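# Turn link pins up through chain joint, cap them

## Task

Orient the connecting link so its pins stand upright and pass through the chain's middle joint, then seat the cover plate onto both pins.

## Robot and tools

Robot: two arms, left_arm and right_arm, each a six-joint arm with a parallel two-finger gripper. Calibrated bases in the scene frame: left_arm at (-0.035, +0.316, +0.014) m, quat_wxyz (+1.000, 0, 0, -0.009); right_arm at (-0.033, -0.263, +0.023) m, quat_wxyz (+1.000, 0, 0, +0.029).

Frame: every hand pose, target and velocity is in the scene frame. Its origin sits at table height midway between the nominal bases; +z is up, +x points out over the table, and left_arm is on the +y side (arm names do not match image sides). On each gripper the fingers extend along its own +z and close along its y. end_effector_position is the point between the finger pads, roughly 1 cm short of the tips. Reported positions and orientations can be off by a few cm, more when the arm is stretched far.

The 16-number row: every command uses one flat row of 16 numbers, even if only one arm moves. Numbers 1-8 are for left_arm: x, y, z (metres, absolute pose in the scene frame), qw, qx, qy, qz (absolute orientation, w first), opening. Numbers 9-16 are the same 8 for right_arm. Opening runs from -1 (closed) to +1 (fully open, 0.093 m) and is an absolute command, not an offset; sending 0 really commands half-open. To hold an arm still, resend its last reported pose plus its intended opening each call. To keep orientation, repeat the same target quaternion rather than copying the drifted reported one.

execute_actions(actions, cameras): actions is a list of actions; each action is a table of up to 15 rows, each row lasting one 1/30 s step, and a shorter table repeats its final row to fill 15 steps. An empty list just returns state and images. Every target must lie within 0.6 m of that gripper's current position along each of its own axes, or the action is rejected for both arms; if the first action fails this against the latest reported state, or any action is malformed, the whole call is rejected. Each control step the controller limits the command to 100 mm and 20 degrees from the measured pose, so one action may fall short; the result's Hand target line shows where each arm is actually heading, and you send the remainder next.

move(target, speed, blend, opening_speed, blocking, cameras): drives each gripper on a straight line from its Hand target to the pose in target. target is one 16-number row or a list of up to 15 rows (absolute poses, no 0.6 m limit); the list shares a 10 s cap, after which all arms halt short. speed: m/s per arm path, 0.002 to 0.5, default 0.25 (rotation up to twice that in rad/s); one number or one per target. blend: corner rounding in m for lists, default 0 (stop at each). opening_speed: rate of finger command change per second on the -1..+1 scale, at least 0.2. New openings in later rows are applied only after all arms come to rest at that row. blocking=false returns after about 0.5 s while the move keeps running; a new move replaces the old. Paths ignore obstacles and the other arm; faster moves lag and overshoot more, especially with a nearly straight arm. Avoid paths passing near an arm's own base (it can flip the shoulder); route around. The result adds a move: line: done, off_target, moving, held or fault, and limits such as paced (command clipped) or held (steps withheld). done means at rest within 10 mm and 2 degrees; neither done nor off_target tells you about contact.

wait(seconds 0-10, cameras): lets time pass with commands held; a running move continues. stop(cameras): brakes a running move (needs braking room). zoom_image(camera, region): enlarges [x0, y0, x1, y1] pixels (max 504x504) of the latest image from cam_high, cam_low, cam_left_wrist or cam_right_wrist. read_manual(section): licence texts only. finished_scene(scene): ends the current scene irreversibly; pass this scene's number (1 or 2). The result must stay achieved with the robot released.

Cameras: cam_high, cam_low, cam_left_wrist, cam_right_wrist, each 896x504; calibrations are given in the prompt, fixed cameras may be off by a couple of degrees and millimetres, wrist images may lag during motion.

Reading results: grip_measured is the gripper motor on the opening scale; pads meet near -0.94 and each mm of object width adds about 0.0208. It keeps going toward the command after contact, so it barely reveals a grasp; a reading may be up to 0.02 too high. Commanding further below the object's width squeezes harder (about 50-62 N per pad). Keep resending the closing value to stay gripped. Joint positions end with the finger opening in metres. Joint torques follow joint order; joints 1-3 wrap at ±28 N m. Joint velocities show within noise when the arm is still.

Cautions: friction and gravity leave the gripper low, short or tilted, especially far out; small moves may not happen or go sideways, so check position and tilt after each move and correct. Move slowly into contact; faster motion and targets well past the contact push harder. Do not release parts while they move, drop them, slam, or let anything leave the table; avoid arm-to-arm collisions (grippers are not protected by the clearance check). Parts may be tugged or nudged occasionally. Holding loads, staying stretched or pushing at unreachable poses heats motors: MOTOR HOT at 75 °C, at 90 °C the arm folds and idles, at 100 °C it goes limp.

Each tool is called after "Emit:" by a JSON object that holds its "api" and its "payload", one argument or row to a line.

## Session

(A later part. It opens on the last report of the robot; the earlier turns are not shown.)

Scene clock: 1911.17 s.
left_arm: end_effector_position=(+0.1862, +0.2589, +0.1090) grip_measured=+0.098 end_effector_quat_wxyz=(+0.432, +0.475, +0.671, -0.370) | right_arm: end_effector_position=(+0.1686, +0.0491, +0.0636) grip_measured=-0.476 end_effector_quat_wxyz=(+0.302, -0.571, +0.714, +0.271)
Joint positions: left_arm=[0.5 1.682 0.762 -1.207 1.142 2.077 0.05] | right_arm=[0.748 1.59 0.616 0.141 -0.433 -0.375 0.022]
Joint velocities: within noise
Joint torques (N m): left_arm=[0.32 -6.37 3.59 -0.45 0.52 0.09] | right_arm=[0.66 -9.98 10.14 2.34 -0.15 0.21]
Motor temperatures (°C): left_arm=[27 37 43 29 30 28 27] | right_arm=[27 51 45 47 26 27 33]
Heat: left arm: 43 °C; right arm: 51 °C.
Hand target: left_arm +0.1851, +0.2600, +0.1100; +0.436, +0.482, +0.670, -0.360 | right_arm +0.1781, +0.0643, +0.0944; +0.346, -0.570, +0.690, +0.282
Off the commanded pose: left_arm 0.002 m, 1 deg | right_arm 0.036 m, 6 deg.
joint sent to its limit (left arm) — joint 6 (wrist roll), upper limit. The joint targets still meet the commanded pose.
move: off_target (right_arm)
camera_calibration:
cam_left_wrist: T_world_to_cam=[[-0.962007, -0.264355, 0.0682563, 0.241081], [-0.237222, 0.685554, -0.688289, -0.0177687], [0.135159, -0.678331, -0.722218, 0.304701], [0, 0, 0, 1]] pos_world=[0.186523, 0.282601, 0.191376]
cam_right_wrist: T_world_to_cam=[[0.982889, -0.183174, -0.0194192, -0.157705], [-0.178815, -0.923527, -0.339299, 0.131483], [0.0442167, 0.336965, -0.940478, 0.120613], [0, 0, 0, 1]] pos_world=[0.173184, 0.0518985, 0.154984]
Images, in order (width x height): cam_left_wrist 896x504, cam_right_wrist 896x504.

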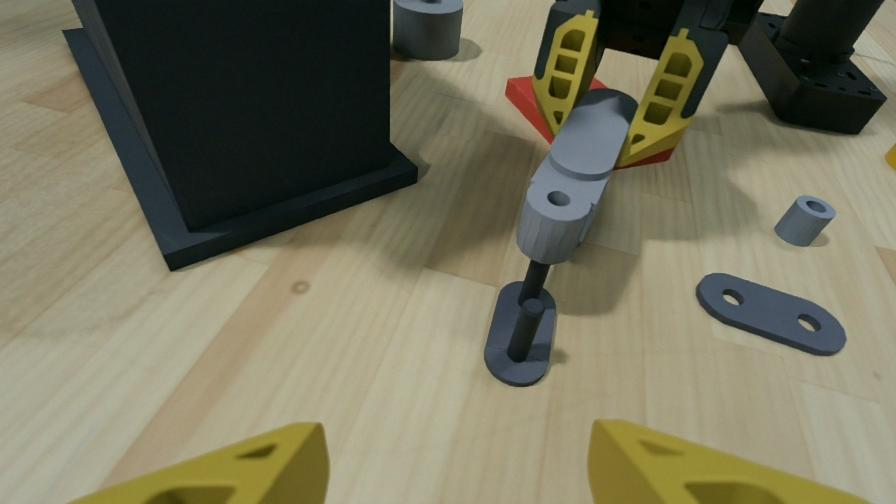

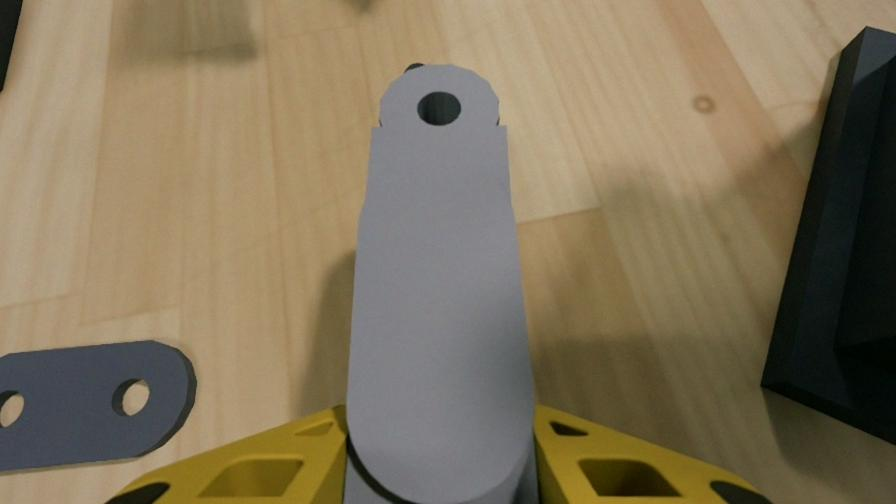

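Emit:
{"api": "move", "payload": {
  "target": [
    [0.185,0.26,0.11,0.436,0.482,0.669,-0.361,0.1,0.181,0.060,0.125,0.3468,-0.5710,0.6914,0.2820,-0.55]
  ],
  "speed": 0.06,
  "cameras": ["cam_right_wrist","cam_left_wrist"]
}}

Scene clock: 1943.07 s.
left_arm: end_effector_position=(+0.1862, +0.2589, +0.1090) grip_measured=+0.098 end_effector_quat_wxyz=(+0.432, +0.475, +0.671, -0.370) | right_arm: end_effector_position=(+0.1651, +0.0431, +0.0881) grip_measured=-0.476 end_effector_quat_wxyz=(+0.289, -0.571, +0.720, +0.268)
Joint positions: left_arm=[0.5 1.682 0.762 -1.207 1.142 2.077 0.05] | right_arm=[0.743 1.495 0.671 -0.039 -0.432 -0.378 0.022]
Joint velocities: within noise
Joint torques (N m): left_arm=[0.35 -6.41 3.58 -0.45 0.53 0.1] | right_arm=[-0.85 -9.66 11.6 2.51 -0.35 0.04]
Motor temperatures (°C): left_arm=[27 37 42 29 30 28 26] | right_arm=[27 51 47 46 26 27 33]
Heat: left arm: 42 °C; right arm: 51 °C.
Hand target: left_arm +0.1851, +0.2600, +0.1100; +0.435, +0.482, +0.670, -0.360 | right_arm +0.1795, +0.0580, +0.1256; +0.346, -0.571, +0.690, +0.281
Off the commanded pose: left_arm 0.002 m, 1 deg | right_arm 0.044 m, 8 deg.
joint sent to its limit (left arm) — joint 6 (wrist roll), upper limit. The joint targets still meet the commanded pose.
move: off_target (right_arm)
camera_calibration:
cam_left_wrist: T_world_to_cam=[[-0.962007, -0.264355, 0.0682563, 0.241081], [-0.237222, 0.685554, -0.688289, -0.0177687], [0.135159, -0.678331, -0.722218, 0.304701], [0, 0, 0, 1]] pos_world=[0.186523, 0.282601, 0.191376]
cam_right_wrist: T_world_to_cam=[[0.981873, -0.186486, -0.0339015, -0.153381], [-0.18759, -0.930478, -0.314677, 0.133182], [0.0271382, 0.315332, -0.948593, 0.150248], [0, 0, 0, 1]] pos_world=[0.171507, 0.0479413, 0.179233]
Images, in order (width x height): cam_left_wrist 896x504, cam_right_wrist 896x504.

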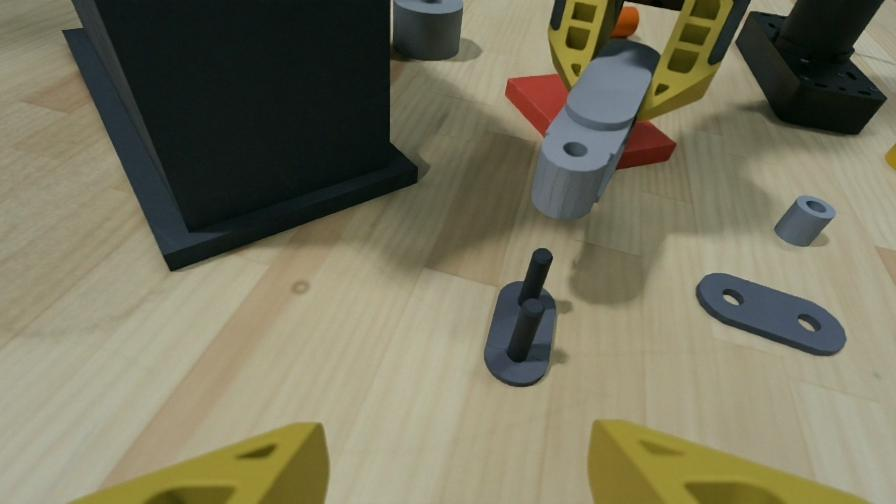

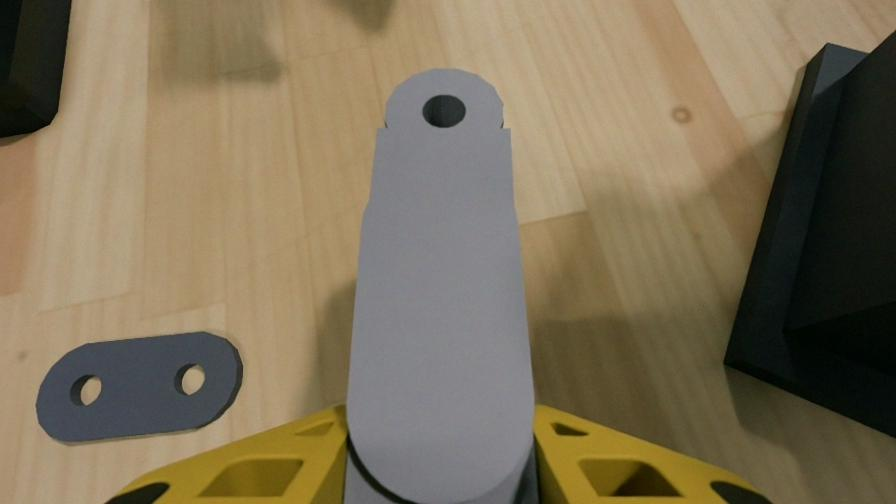

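Emit:
{"api": "move", "payload": {
  "target": [
    [0.185,0.26,0.11,0.436,0.482,0.669,-0.361,0.1,0.173,0.05,0.17,0.3468,-0.5710,0.6914,0.2820,-0.55],
    [0.185,0.26,0.11,0.436,0.482,0.669,-0.361,0.1,0.173,0.0615,0.095,0.3468,-0.5710,0.6914,0.2820,-0.55]
  ],
  "speed": 0.06,
  "cameras": ["cam_right_wrist","cam_left_wrist"]
}}

Emit:
{"api": "zoom_image", "payload": {
  "camera": "cam_left_wrist",
  "region": [440, 160, 640, 420]
}}

Scene clock: 1955.57 s.
left_arm: end_effector_position=(+0.1862, +0.2589, +0.1090) grip_measured=+0.098 end_effector_quat_wxyz=(+0.432, +0.475, +0.671, -0.370) | right_arm: end_effector_position=(+0.1679, +0.0499, +0.0824) grip_measured=-0.476 end_effector_quat_wxyz=(+0.315, -0.571, +0.708, +0.271)
Joint positions: left_arm=[0.5 1.682 0.762 -1.207 1.142 2.077 0.05] | right_arm=[0.754 1.525 0.626 0.097 -0.425 -0.371 0.022]
Joint velocities: within noise
Joint torques (N m): left_arm=[0.32 -6.46 3.6 -0.45 0.53 0.1] | right_arm=[0.53 -6.57 7.54 2.84 -0.23 0.18]
Motor temperatures (°C): left_arm=[27 37 42 29 30 28 26] | right_arm=[27 49 47 47 26 27 33]
Heat: left arm: 42 °C; right arm: 49 °C.
Hand target: left_arm +0.1851, +0.2600, +0.1100; +0.435, +0.482, +0.670, -0.360 | right_arm +0.1724, +0.0607, +0.0956; +0.345, -0.570, +0.690, +0.281
Off the commanded pose: left_arm 0.002 m, 1 deg | right_arm 0.018 m, 4 deg.
joint sent to its limit (left arm) — joint 6 (wrist roll), upper limit. The joint targets still meet the commanded pose.
move: off_target (right_arm)
camera_calibration:
cam_left_wrist: T_world_to_cam=[[-0.962007, -0.264355, 0.0682563, 0.241081], [-0.237222, 0.685554, -0.688289, -0.0177687], [0.135159, -0.678331, -0.722218, 0.304701], [0, 0, 0, 1]] pos_world=[0.186523, 0.282601, 0.191376]
cam_right_wrist: T_world_to_cam=[[0.982859, -0.184358, -0.000476066, -0.157994], [-0.172112, -0.916643, -0.360754, 0.138743], [0.0660714, 0.354652, -0.932661, 0.132797], [0, 0, 0, 1]] pos_world=[0.170391, 0.0509537, 0.173832]
Images, in order (width x height): cam_left_wrist 896x504, cam_right_wrist 896x504.

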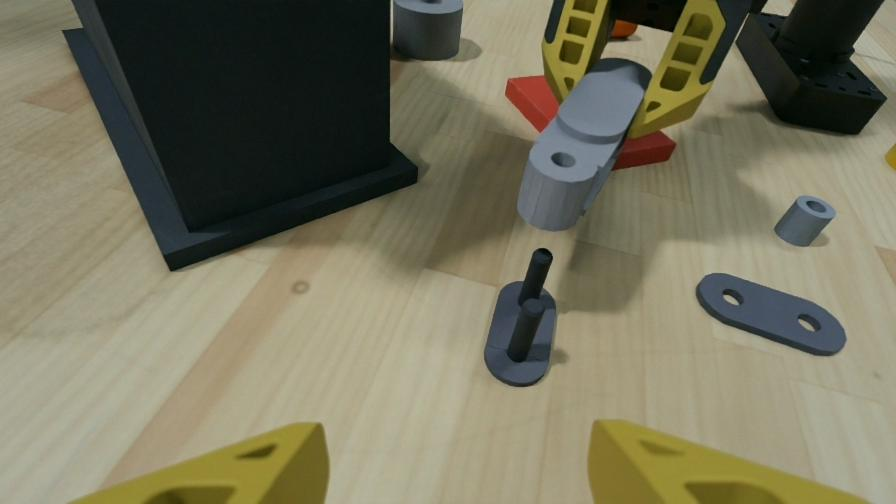

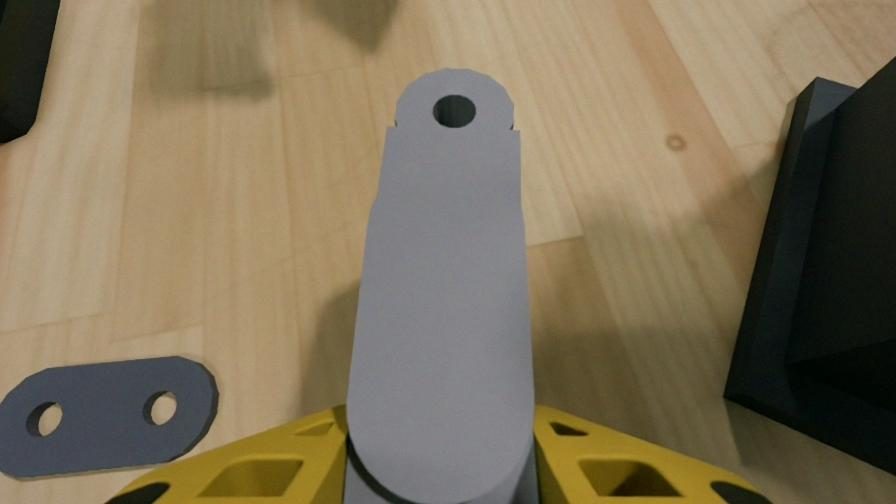

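Scaled by 1.938 from the camera's 896x504 image, which has a finer 1280x720 frame.

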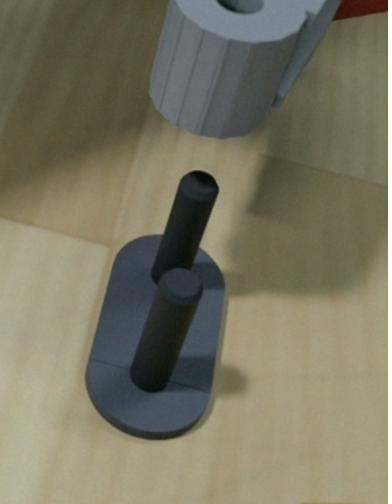

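Emit:
{"api": "move", "payload": {
  "target": [
    [0.185,0.26,0.11,0.436,0.482,0.669,-0.361,0.1,0.1695,0.0635,0.083,0.3468,-0.5710,0.6914,0.2820,-0.55]
  ],
  "speed": 0.04,
  "cameras": ["cam_right_wrist","cam_left_wrist"]
}}

Emit:
{"api": "zoom_image", "payload": {
  "camera": "cam_left_wrist",
  "region": [440, 160, 640, 420]
}}

Emit:
{"api": "zoom_image", "payload": {
  "camera": "cam_right_wrist",
  "region": [360, 30, 520, 130]
}}

Scene clock: 1978.50 s.
left_arm: end_effector_position=(+0.1862, +0.2589, +0.1090) grip_measured=+0.098 end_effector_quat_wxyz=(+0.432, +0.475, +0.671, -0.370) | right_arm: end_effector_position=(+0.1645, +0.0520, +0.0703) grip_measured=-0.476 end_effector_quat_wxyz=(+0.315, -0.571, +0.708, +0.271)
Joint positions: left_arm=[0.5 1.682 0.762 -1.207 1.142 2.077 0.05] | right_arm=[0.769 1.56 0.598 0.165 -0.414 -0.36 0.022]
Joint velocities: within noise
Joint torques (N m): left_arm=[0.31 -6.41 3.59 -0.45 0.53 0.08] | right_arm=[0.5 -6.75 7.1 2.85 -0.22 0.19]
Motor temperatures (°C): left_arm=[27 37 41 28 30 28 26] | right_arm=[27 45 45 48 26 27 34]
Heat: left arm: 41 °C; right arm: 48 °C.
Hand target: left_arm +0.1851, +0.2600, +0.1100; +0.435, +0.482, +0.670, -0.360 | right_arm +0.1690, +0.0627, +0.0835; +0.345, -0.570, +0.690, +0.281
Off the commanded pose: left_arm 0.002 m, 1 deg | right_arm 0.018 m, 4 deg.
joint sent to its limit (left arm) — joint 6 (wrist roll), upper limit. The joint targets still meet the commanded pose.
move: off_target (right_arm)
camera_calibration:
cam_left_wrist: T_world_to_cam=[[-0.962007, -0.264355, 0.0682563, 0.241081], [-0.237222, 0.685554, -0.688289, -0.0177687], [0.135159, -0.678331, -0.722218, 0.304701], [0, 0, 0, 1]] pos_world=[0.186523, 0.282601, 0.191376]
cam_right_wrist: T_world_to_cam=[[0.982964, -0.183798, -0.000125454, -0.154328], [-0.171505, -0.916973, -0.360203, 0.135627], [0.0660897, 0.354088, -0.932874, 0.121067], [0, 0, 0, 1]] pos_world=[0.166959, 0.0531324, 0.161774]
Images, in order (width x height): cam_left_wrist 896x504, cam_right_wrist 896x504.

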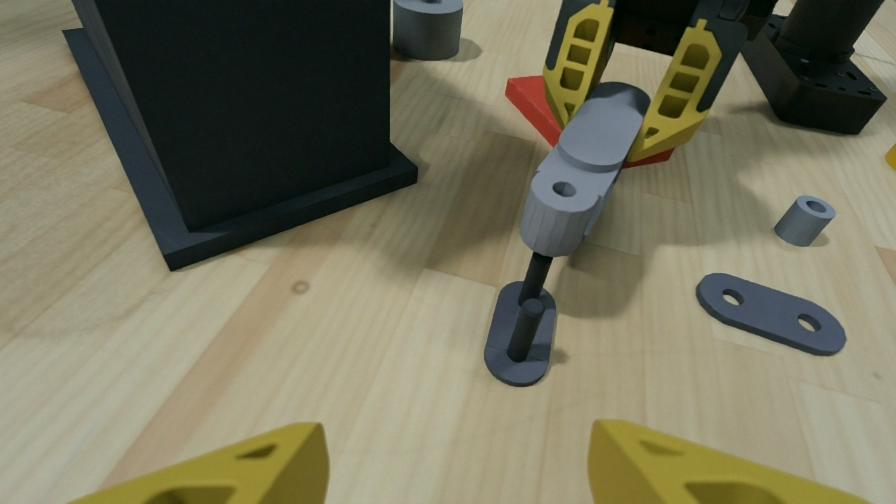

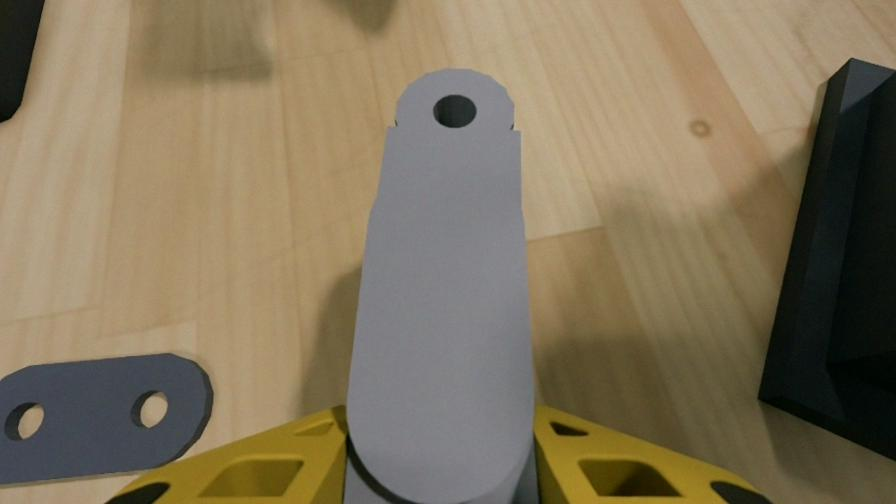

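Scaled by 1.938 from the camera's 896x504 image, which has a finer 1280x720 frame.

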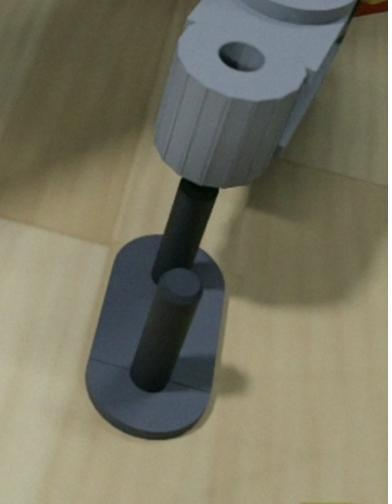

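Scaled by 3.150 from the camera's 896x504 image, which has a finer 1280x720 frame.

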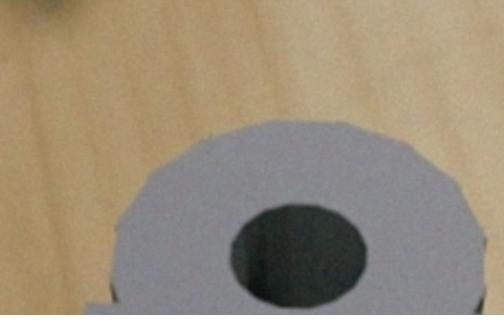

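Emit:
{"api": "move", "payload": {
  "target": [
    [0.185,0.26,0.11,0.436,0.482,0.669,-0.361,0.1,0.1695,0.0642,0.075,0.3468,-0.5710,0.6914,0.2820,-0.55]
  ],
  "speed": 0.03,
  "cameras": ["cam_right_wrist","cam_left_wrist"]
}}

Emit:
{"api": "zoom_image", "payload": {
  "camera": "cam_left_wrist",
  "region": [440, 160, 640, 420]
}}

Scene clock: 1995.90 s.
left_arm: end_effector_position=(+0.1862, +0.2589, +0.1090) grip_measured=+0.098 end_effector_quat_wxyz=(+0.432, +0.475, +0.671, -0.370) | right_arm: end_effector_position=(+0.1656, +0.0531, +0.0631) grip_measured=-0.476 end_effector_quat_wxyz=(+0.317, -0.571, +0.707, +0.271)
Joint positions: left_arm=[0.5 1.682 0.762 -1.207 1.142 2.077 0.05] | right_arm=[0.769 1.591 0.587 0.21 -0.413 -0.359 0.022]
Joint velocities: within noise
Joint torques (N m): left_arm=[0.29 -6.35 3.58 -0.46 0.52 0.09] | right_arm=[0.64 -6.61 6.64 2.86 -0.18 0.17]
Motor temperatures (°C): left_arm=[27 37 41 28 30 28 26] | right_arm=[27 45 44 48 26 27 34]
Heat: left arm: 41 °C; right arm: 48 °C.
Hand target: left_arm +0.1851, +0.2600, +0.1100; +0.435, +0.482, +0.670, -0.360 | right_arm +0.1690, +0.0635, +0.0755; +0.345, -0.570, +0.690, +0.281
Off the commanded pose: left_arm 0.002 m, 1 deg | right_arm 0.017 m, 4 deg.
joint sent to its limit (left arm) — joint 6 (wrist roll), upper limit. The joint targets still meet the commanded pose.
move: off_target (right_arm)
camera_calibration:
cam_left_wrist: T_world_to_cam=[[-0.962007, -0.264355, 0.0682563, 0.241081], [-0.237222, 0.685554, -0.688289, -0.0177687], [0.135159, -0.678331, -0.722218, 0.304701], [0, 0, 0, 1]] pos_world=[0.186523, 0.282601, 0.191376]
cam_right_wrist: T_world_to_cam=[[0.982726, -0.18506, 0.00128847, -0.155237], [-0.172003, -0.915916, -0.362647, 0.13437], [0.0682917, 0.356161, -0.931926, 0.113316], [0, 0, 0, 1]] pos_world=[0.167929, 0.0539844, 0.154531]
Images, in order (width x height): cam_left_wrist 896x504, cam_right_wrist 896x504.

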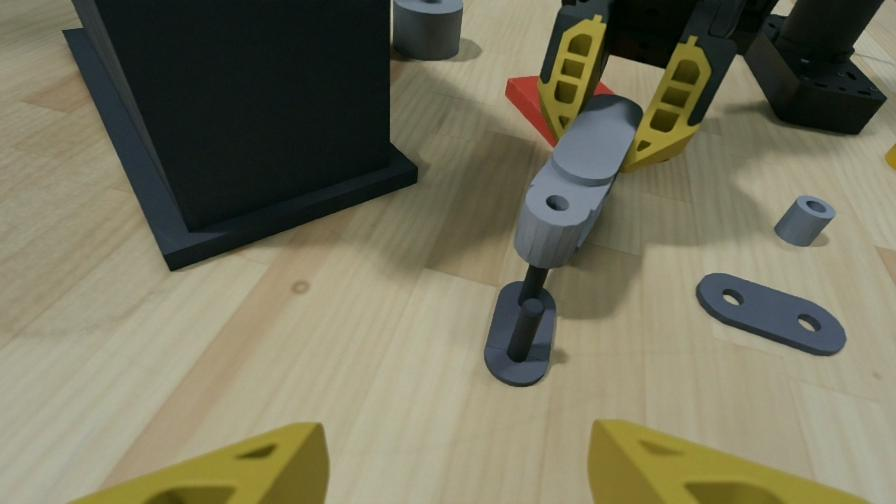

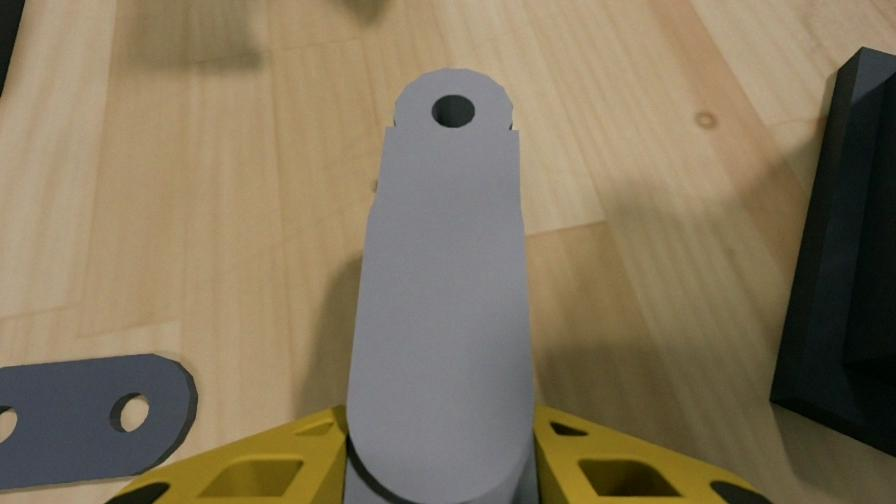

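Scaled by 1.938 from the camera's 896x504 image, which has a finer 1280x720 frame.

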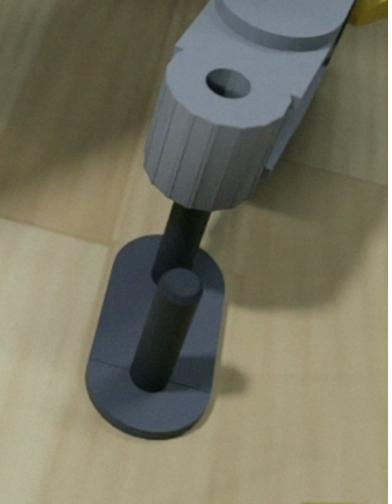

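Emit:
{"api": "move", "payload": {
  "target": [
    [0.185,0.26,0.11,0.436,0.482,0.669,-0.361,0.1,0.1685,0.0642,0.069,0.3468,-0.5710,0.6914,0.2820,-0.55]
  ],
  "speed": 0.03,
  "cameras": ["cam_right_wrist","cam_left_wrist"]
}}

Emit:
{"api": "zoom_image", "payload": {
  "camera": "cam_left_wrist",
  "region": [440, 160, 640, 420]
}}

Scene clock: 2006.50 s.
left_arm: end_effector_position=(+0.1862, +0.2589, +0.1090) grip_measured=+0.098 end_effector_quat_wxyz=(+0.432, +0.475, +0.671, -0.370) | right_arm: end_effector_position=(+0.1666, +0.0553, +0.0604) grip_measured=-0.476 end_effector_quat_wxyz=(+0.324, -0.570, +0.704, +0.273)
Joint positions: left_arm=[0.5 1.682 0.762 -1.207 1.142 2.077 0.05] | right_arm=[0.771 1.609 0.575 0.258 -0.413 -0.357 0.022]
Joint velocities: within noise
Joint torques (N m): left_arm=[0.32 -6.38 3.58 -0.46 0.52 0.08] | right_arm=[0.69 -6.72 6.45 2.72 -0.16 0.18]
Motor temperatures (°C): left_arm=[27 37 41 28 30 28 26] | right_arm=[27 44 43 48 26 27 34]
Heat: left arm: 41 °C; right arm: 48 °C.
Hand target: left_arm +0.1851, +0.2600, +0.1100; +0.435, +0.482, +0.670, -0.360 | right_arm +0.1682, +0.0637, +0.0692; +0.345, -0.570, +0.690, +0.281
Off the commanded pose: left_arm 0.002 m, 1 deg | right_arm 0.013 m, 3 deg.
joint sent to its limit (left arm) — joint 6 (wrist roll), upper limit. The joint targets still meet the commanded pose.
move: off_target (right_arm)
camera_calibration:
cam_left_wrist: T_world_to_cam=[[-0.962007, -0.264355, 0.0682563, 0.241081], [-0.237222, 0.685554, -0.688289, -0.0177687], [0.135159, -0.678331, -0.722218, 0.304701], [0, 0, 0, 1]] pos_world=[0.186523, 0.282601, 0.191376]
cam_right_wrist: T_world_to_cam=[[0.982727, -0.184843, 0.00894756, -0.156281], [-0.167924, -0.911008, -0.376651, 0.135538], [0.0777727, 0.368643, -0.926312, 0.107338], [0, 0, 0, 1]] pos_world=[0.167994, 0.0550193, 0.151877]
Images, in order (width x height): cam_left_wrist 896x504, cam_right_wrist 896x504.

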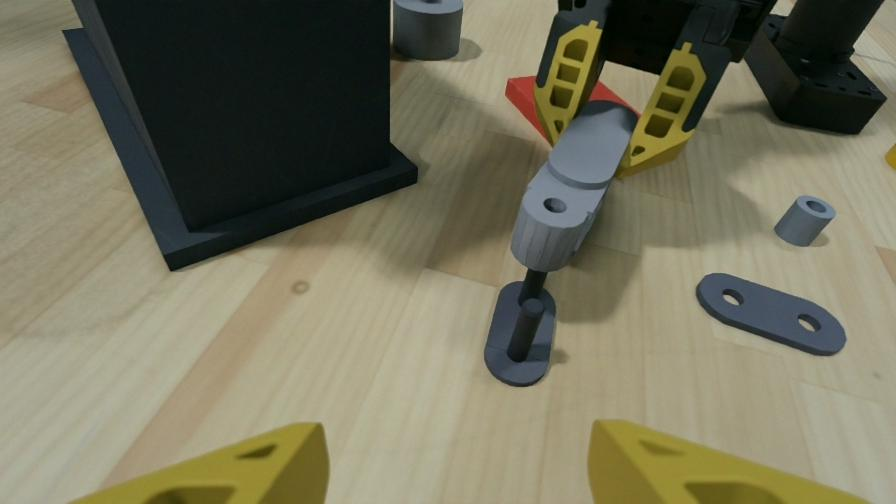

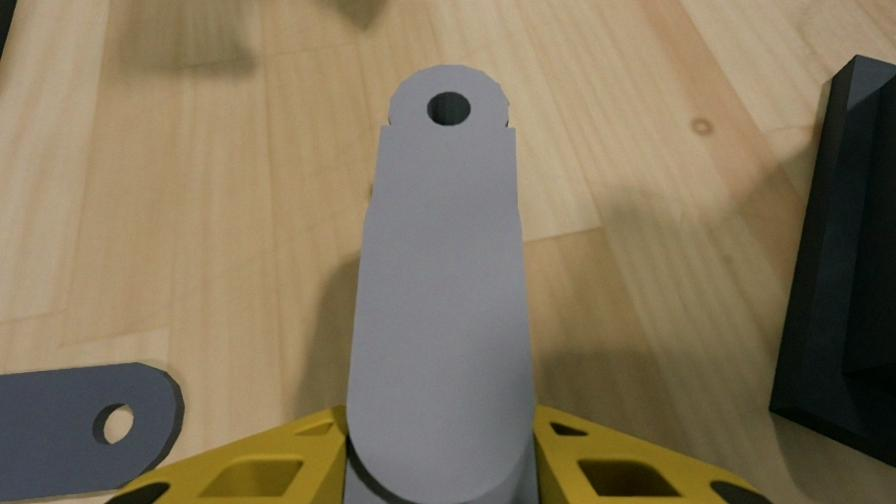

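Scaled by 1.938 from the camera's 896x504 image, which has a finer 1280x720 frame.

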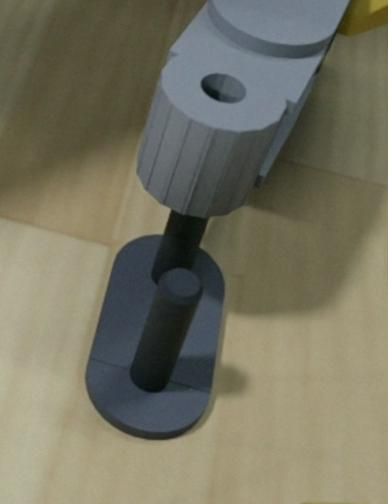

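Emit:
{"api": "move", "payload": {
  "target": [
    [0.185,0.26,0.11,0.436,0.482,0.669,-0.361,0.1,0.1665,0.0625,0.069,0.3468,-0.5710,0.6914,0.2820,-0.55]
  ],
  "speed": 0.02,
  "cameras": ["cam_left_wrist"]
}}

Emit:
{"api": "zoom_image", "payload": {
  "camera": "cam_left_wrist",
  "region": [440, 160, 640, 420]
}}

Scene clock: 2021.93 s.
left_arm: end_effector_position=(+0.1862, +0.2589, +0.1090) grip_measured=+0.098 end_effector_quat_wxyz=(+0.432, +0.475, +0.671, -0.370) | right_arm: end_effector_position=(+0.1645, +0.0551, +0.0591) grip_measured=-0.476 end_effector_quat_wxyz=(+0.324, -0.571, +0.703, +0.274)
Joint positions: left_arm=[0.5 1.682 0.762 -1.207 1.142 2.077 0.05] | right_arm=[0.775 1.609 0.567 0.269 -0.413 -0.355 0.022]
Joint velocities: within noise
Joint torques (N m): left_arm=[0.24 -6.35 3.55 -0.46 0.53 0.09] | right_arm=[0.64 -7.2 6.24 2.64 -0.17 0.23]
Motor temperatures (°C): left_arm=[27 37 40 28 30 28 26] | right_arm=[27 43 43 49 26 27 34]
Heat: left arm: 40 °C; right arm: 49 °C.
Hand target: left_arm +0.1851, +0.2600, +0.1100; +0.435, +0.482, +0.670, -0.360 | right_arm +0.1662, +0.0622, +0.0691; +0.345, -0.570, +0.690, +0.281
Off the commanded pose: left_arm 0.002 m, 1 deg | right_arm 0.013 m, 3 deg.
joint sent to its limit (left arm) — joint 6 (wrist roll), upper limit. The joint targets still meet the commanded pose.
move: off_target (right_arm)
camera_calibration:
cam_left_wrist: T_world_to_cam=[[-0.962007, -0.264355, 0.0682563, 0.241081], [-0.237222, 0.685554, -0.688289, -0.0177687], [0.135159, -0.678331, -0.722218, 0.304701], [0, 0, 0, 1]] pos_world=[0.186523, 0.282601, 0.191376]
Images, in order (width x height): cam_left_wrist 896x504.

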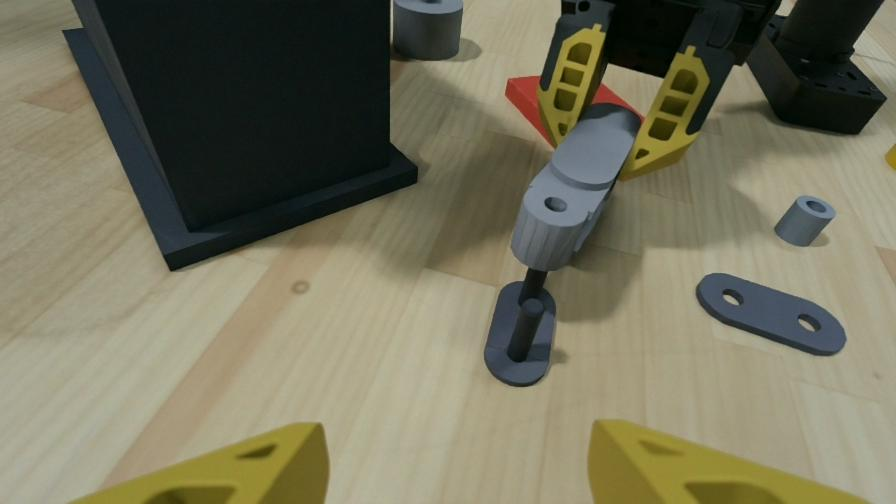

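Scaled by 1.938 from the camera's 896x504 image, which has a finer 1280x720 frame.

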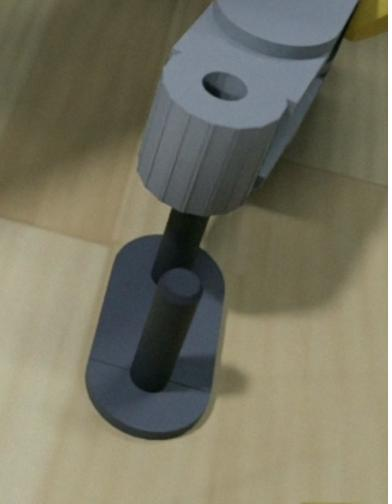

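Emit:
{"api": "move", "payload": {
  "target": [
    [0.185,0.26,0.11,0.436,0.482,0.669,-0.361,0.1,0.169,0.055,0.14,0.3468,-0.5710,0.6914,0.2820,-0.55],
    [0.185,0.26,0.11,0.436,0.482,0.669,-0.361,0.1,0.168,0.0638,0.082,0.3468,-0.5710,0.6914,0.2820,-0.55]
  ],
  "speed": 0.06,
  "cameras": ["cam_right_wrist","cam_left_wrist"]
}}

Emit:
{"api": "zoom_image", "payload": {
  "camera": "cam_left_wrist",
  "region": [440, 160, 640, 420]
}}

Scene clock: 2031.83 s.
left_arm: end_effector_position=(+0.1862, +0.2589, +0.1090) grip_measured=+0.098 end_effector_quat_wxyz=(+0.432, +0.475, +0.671, -0.370) | right_arm: end_effector_position=(+0.1631, +0.0523, +0.0699) grip_measured=-0.476 end_effector_quat_wxyz=(+0.316, -0.571, +0.708, +0.271)
Joint positions: left_arm=[0.5 1.682 0.762 -1.207 1.142 2.077 0.05] | right_arm=[0.774 1.559 0.593 0.172 -0.411 -0.357 0.022]
Joint velocities: within noise
Joint torques (N m): left_arm=[0.36 -6.37 3.59 -0.45 0.52 0.11] | right_arm=[0.35 -6.57 7.23 2.87 -0.21 0.14]
Motor temperatures (°C): left_arm=[27 37 40 28 30 28 26] | right_arm=[27 43 43 50 26 27 34]
Heat: left arm: 40 °C; right arm: 50 °C.
Hand target: left_arm +0.1851, +0.2600, +0.1100; +0.435, +0.482, +0.670, -0.360 | right_arm +0.1675, +0.0631, +0.0826; +0.345, -0.570, +0.690, +0.281
Off the commanded pose: left_arm 0.002 m, 1 deg | right_arm 0.017 m, 4 deg.
joint sent to its limit (left arm) — joint 6 (wrist roll), upper limit. The joint targets still meet the commanded pose.
move: off_target (right_arm)
camera_calibration:
cam_left_wrist: T_world_to_cam=[[-0.962007, -0.264355, 0.0682563, 0.241081], [-0.237222, 0.685554, -0.688289, -0.0177687], [0.135159, -0.678331, -0.722218, 0.304701], [0, 0, 0, 1]] pos_world=[0.186523, 0.282601, 0.191376]
cam_right_wrist: T_world_to_cam=[[0.982905, -0.184115, 0.000683881, -0.153023], [-0.171427, -0.916515, -0.361405, 0.135546], [0.0671668, 0.35511, -0.932409, 0.120422], [0, 0, 0, 1]] pos_world=[0.165555, 0.0532932, 0.161374]
Images, in order (width x height): cam_left_wrist 896x504, cam_right_wrist 896x504.

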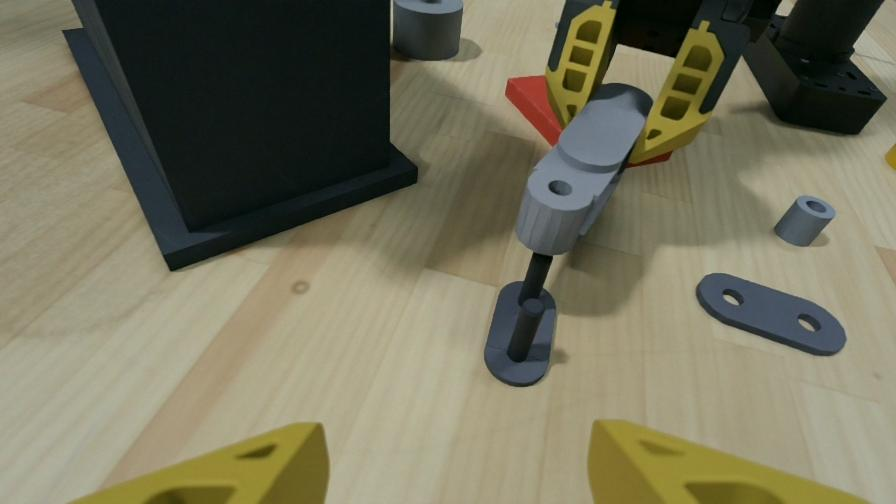

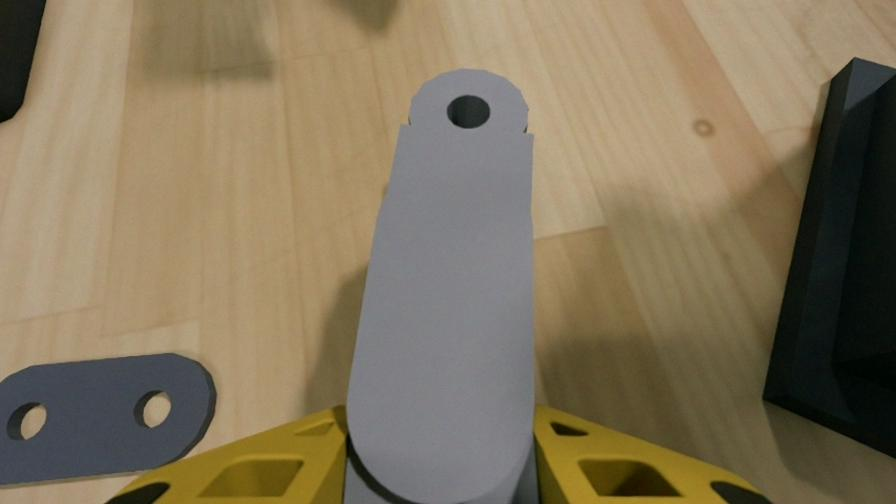

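Scaled by 1.938 from the camera's 896x504 image, which has a finer 1280x720 frame.

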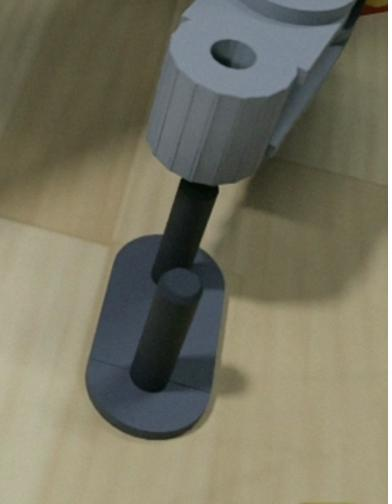

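Emit:
{"api": "move", "payload": {
  "target": [
    [0.185,0.26,0.11,0.436,0.482,0.669,-0.361,0.1,0.1653,0.0648,0.0755,0.3468,-0.5710,0.6914,0.2820,-0.55]
  ],
  "speed": 0.03,
  "cameras": ["cam_right_wrist","cam_left_wrist"]
}}

Emit:
{"api": "zoom_image", "payload": {
  "camera": "cam_left_wrist",
  "region": [440, 160, 640, 420]
}}

Scene clock: 2042.40 s.
left_arm: end_effector_position=(+0.1862, +0.2589, +0.1090) grip_measured=+0.098 end_effector_quat_wxyz=(+0.432, +0.475, +0.671, -0.370) | right_arm: end_effector_position=(+0.1607, +0.0537, +0.0631) grip_measured=-0.476 end_effector_quat_wxyz=(+0.315, -0.572, +0.707, +0.271)
Joint positions: left_arm=[0.5 1.682 0.762 -1.207 1.142 2.077 0.05] | right_arm=[0.784 1.58 0.577 0.211 -0.404 -0.349 0.022]
Joint velocities: within noise
Joint torques (N m): left_arm=[0.29 -6.38 3.63 -0.46 0.53 0.1] | right_arm=[0.68 -6.68 6.68 2.84 -0.18 0.17]
Motor temperatures (°C): left_arm=[27 37 40 28 30 28 26] | right_arm=[27 43 43 52 26 27 34]
Heat: left arm: 40 °C; right arm: 52 °C.
Hand target: left_arm +0.1851, +0.2600, +0.1100; +0.435, +0.482, +0.670, -0.360 | right_arm +0.1648, +0.0641, +0.0759; +0.345, -0.570, +0.690, +0.281
Off the commanded pose: left_arm 0.002 m, 1 deg | right_arm 0.017 m, 4 deg.
joint sent to its limit (left arm) — joint 6 (wrist roll), upper limit. The joint targets still meet the commanded pose.
move: off_target (right_arm)
camera_calibration:
cam_left_wrist: T_world_to_cam=[[-0.962007, -0.264355, 0.0682563, 0.241081], [-0.237222, 0.685554, -0.688289, -0.0177687], [0.135159, -0.678331, -0.722218, 0.304701], [0, 0, 0, 1]] pos_world=[0.186523, 0.282601, 0.191376]
cam_right_wrist: T_world_to_cam=[[0.98309, -0.183123, 0.000337102, -0.150412], [-0.170657, -0.916832, -0.360965, 0.133825], [0.0664101, 0.354803, -0.932579, 0.113897], [0, 0, 0, 1]] pos_world=[0.163143, 0.0547404, 0.154575]
Images, in order (width x height): cam_left_wrist 896x504, cam_right_wrist 896x504.

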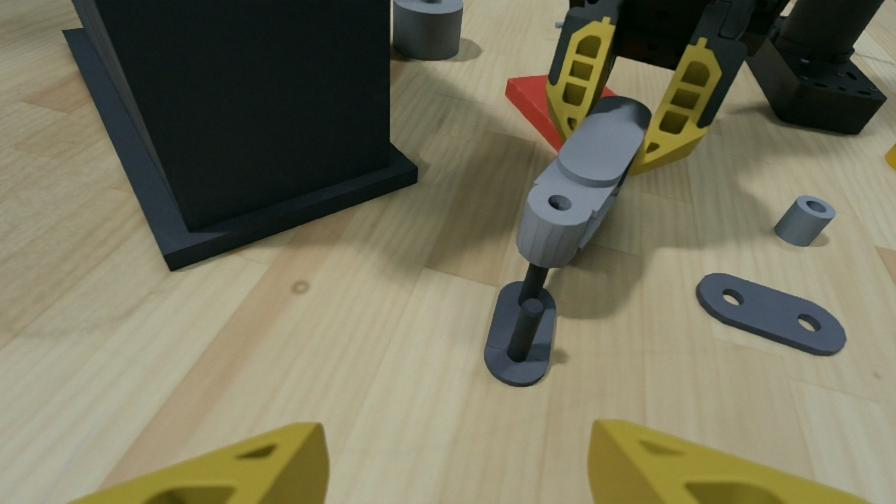

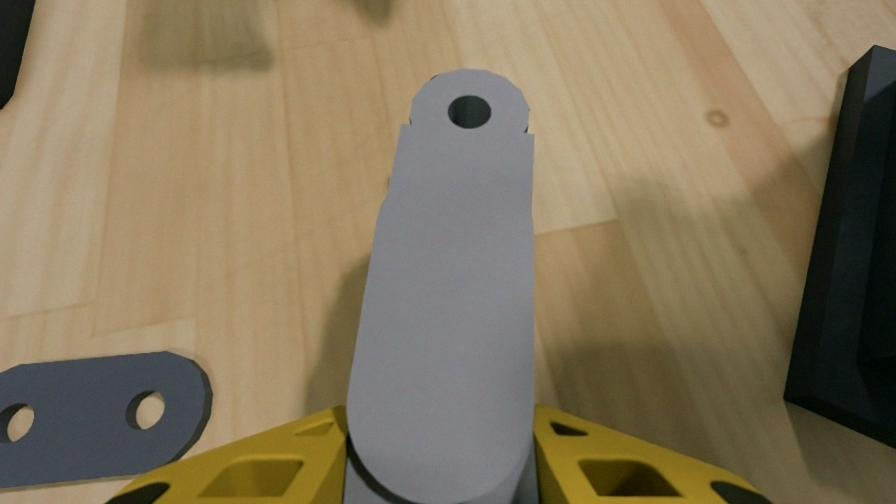

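Scaled by 1.938 from the camera's 896x504 image, which has a finer 1280x720 frame.

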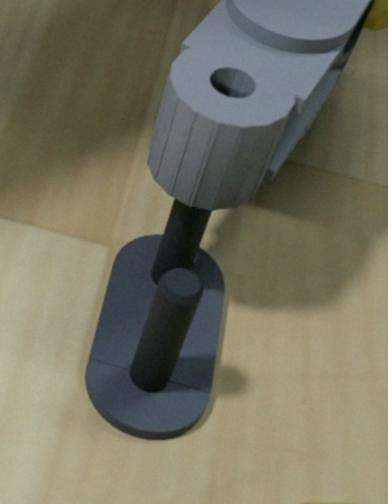

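Emit:
{"api": "move", "payload": {
  "target": [
    [0.185,0.26,0.11,0.436,0.482,0.669,-0.361,0.1,0.1644,0.0642,0.068,0.3468,-0.5710,0.6914,0.2820,-0.55]
  ],
  "speed": 0.03,
  "cameras": ["cam_right_wrist","cam_left_wrist"]
}}

Emit:
{"api": "zoom_image", "payload": {
  "camera": "cam_left_wrist",
  "region": [440, 160, 640, 420]
}}

Scene clock: 2050.43 s.
left_arm: end_effector_position=(+0.1862, +0.2589, +0.1090) grip_measured=+0.098 end_effector_quat_wxyz=(+0.432, +0.475, +0.671, -0.370) | right_arm: end_effector_position=(+0.1628, +0.0558, +0.0600) grip_measured=-0.476 end_effector_quat_wxyz=(+0.325, -0.571, +0.703, +0.272)
Joint positions: left_arm=[0.5 1.682 0.762 -1.207 1.142 2.077 0.05] | right_arm=[0.784 1.603 0.563 0.27 -0.404 -0.348 0.022]
Joint velocities: within noise
Joint torques (N m): left_arm=[0.32 -6.43 3.58 -0.45 0.53 0.1] | right_arm=[0.62 -6.49 6.45 2.69 -0.21 0.17]
Motor temperatures (°C): left_arm=[27 37 40 28 30 28 26] | right_arm=[27 42 43 51 26 27 34]
Heat: left arm: 40 °C; right arm: 51 °C.
Hand target: left_arm +0.1851, +0.2600, +0.1100; +0.435, +0.482, +0.670, -0.360 | right_arm +0.1641, +0.0637, +0.0682; +0.345, -0.570, +0.690, +0.281
Off the commanded pose: left_arm 0.002 m, 1 deg | right_arm 0.012 m, 3 deg.
joint sent to its limit (left arm) — joint 6 (wrist roll), upper limit. The joint targets still meet the commanded pose.
move: off_target (right_arm)
camera_calibration:
cam_left_wrist: T_world_to_cam=[[-0.962007, -0.264355, 0.0682563, 0.241081], [-0.237222, 0.685554, -0.688289, -0.0177687], [0.135159, -0.678331, -0.722218, 0.304701], [0, 0, 0, 1]] pos_world=[0.186523, 0.282601, 0.191376]
cam_right_wrist: T_world_to_cam=[[0.982768, -0.184483, 0.0115656, -0.152609], [-0.166457, -0.910477, -0.37858, 0.135075], [0.0803717, 0.370131, -0.925496, 0.106591], [0, 0, 0, 1]] pos_world=[0.163897, 0.0553761, 0.151551]
Images, in order (width x height): cam_left_wrist 896x504, cam_right_wrist 896x504.

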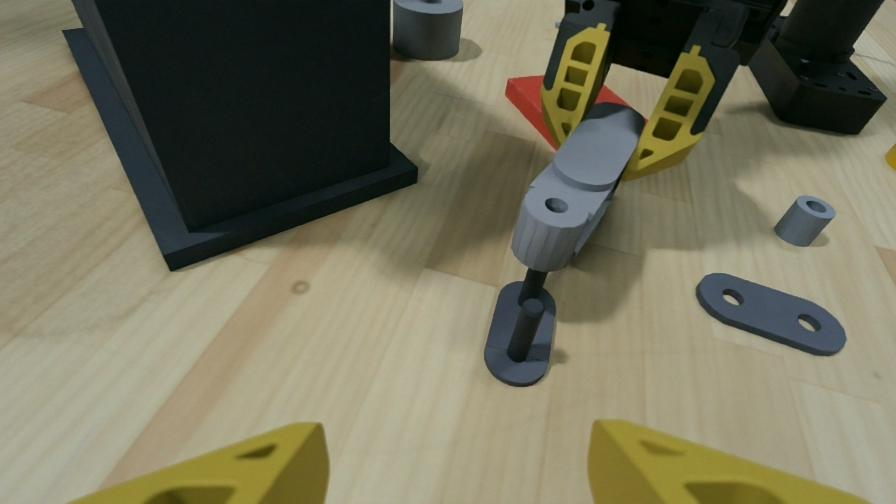

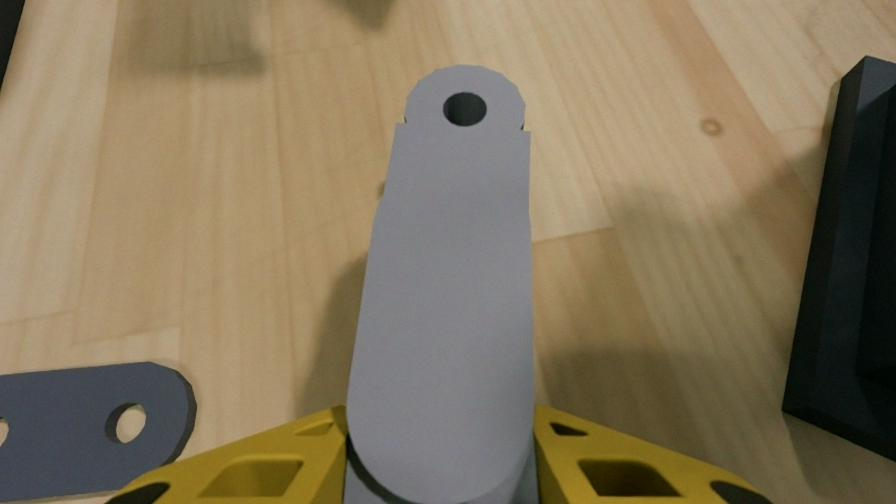

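Scaled by 1.938 from the camera's 896x504 image, which has a finer 1280x720 frame.

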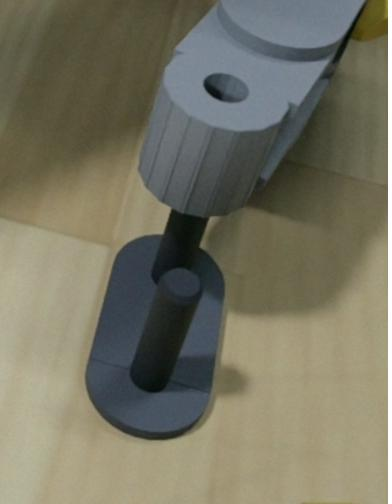

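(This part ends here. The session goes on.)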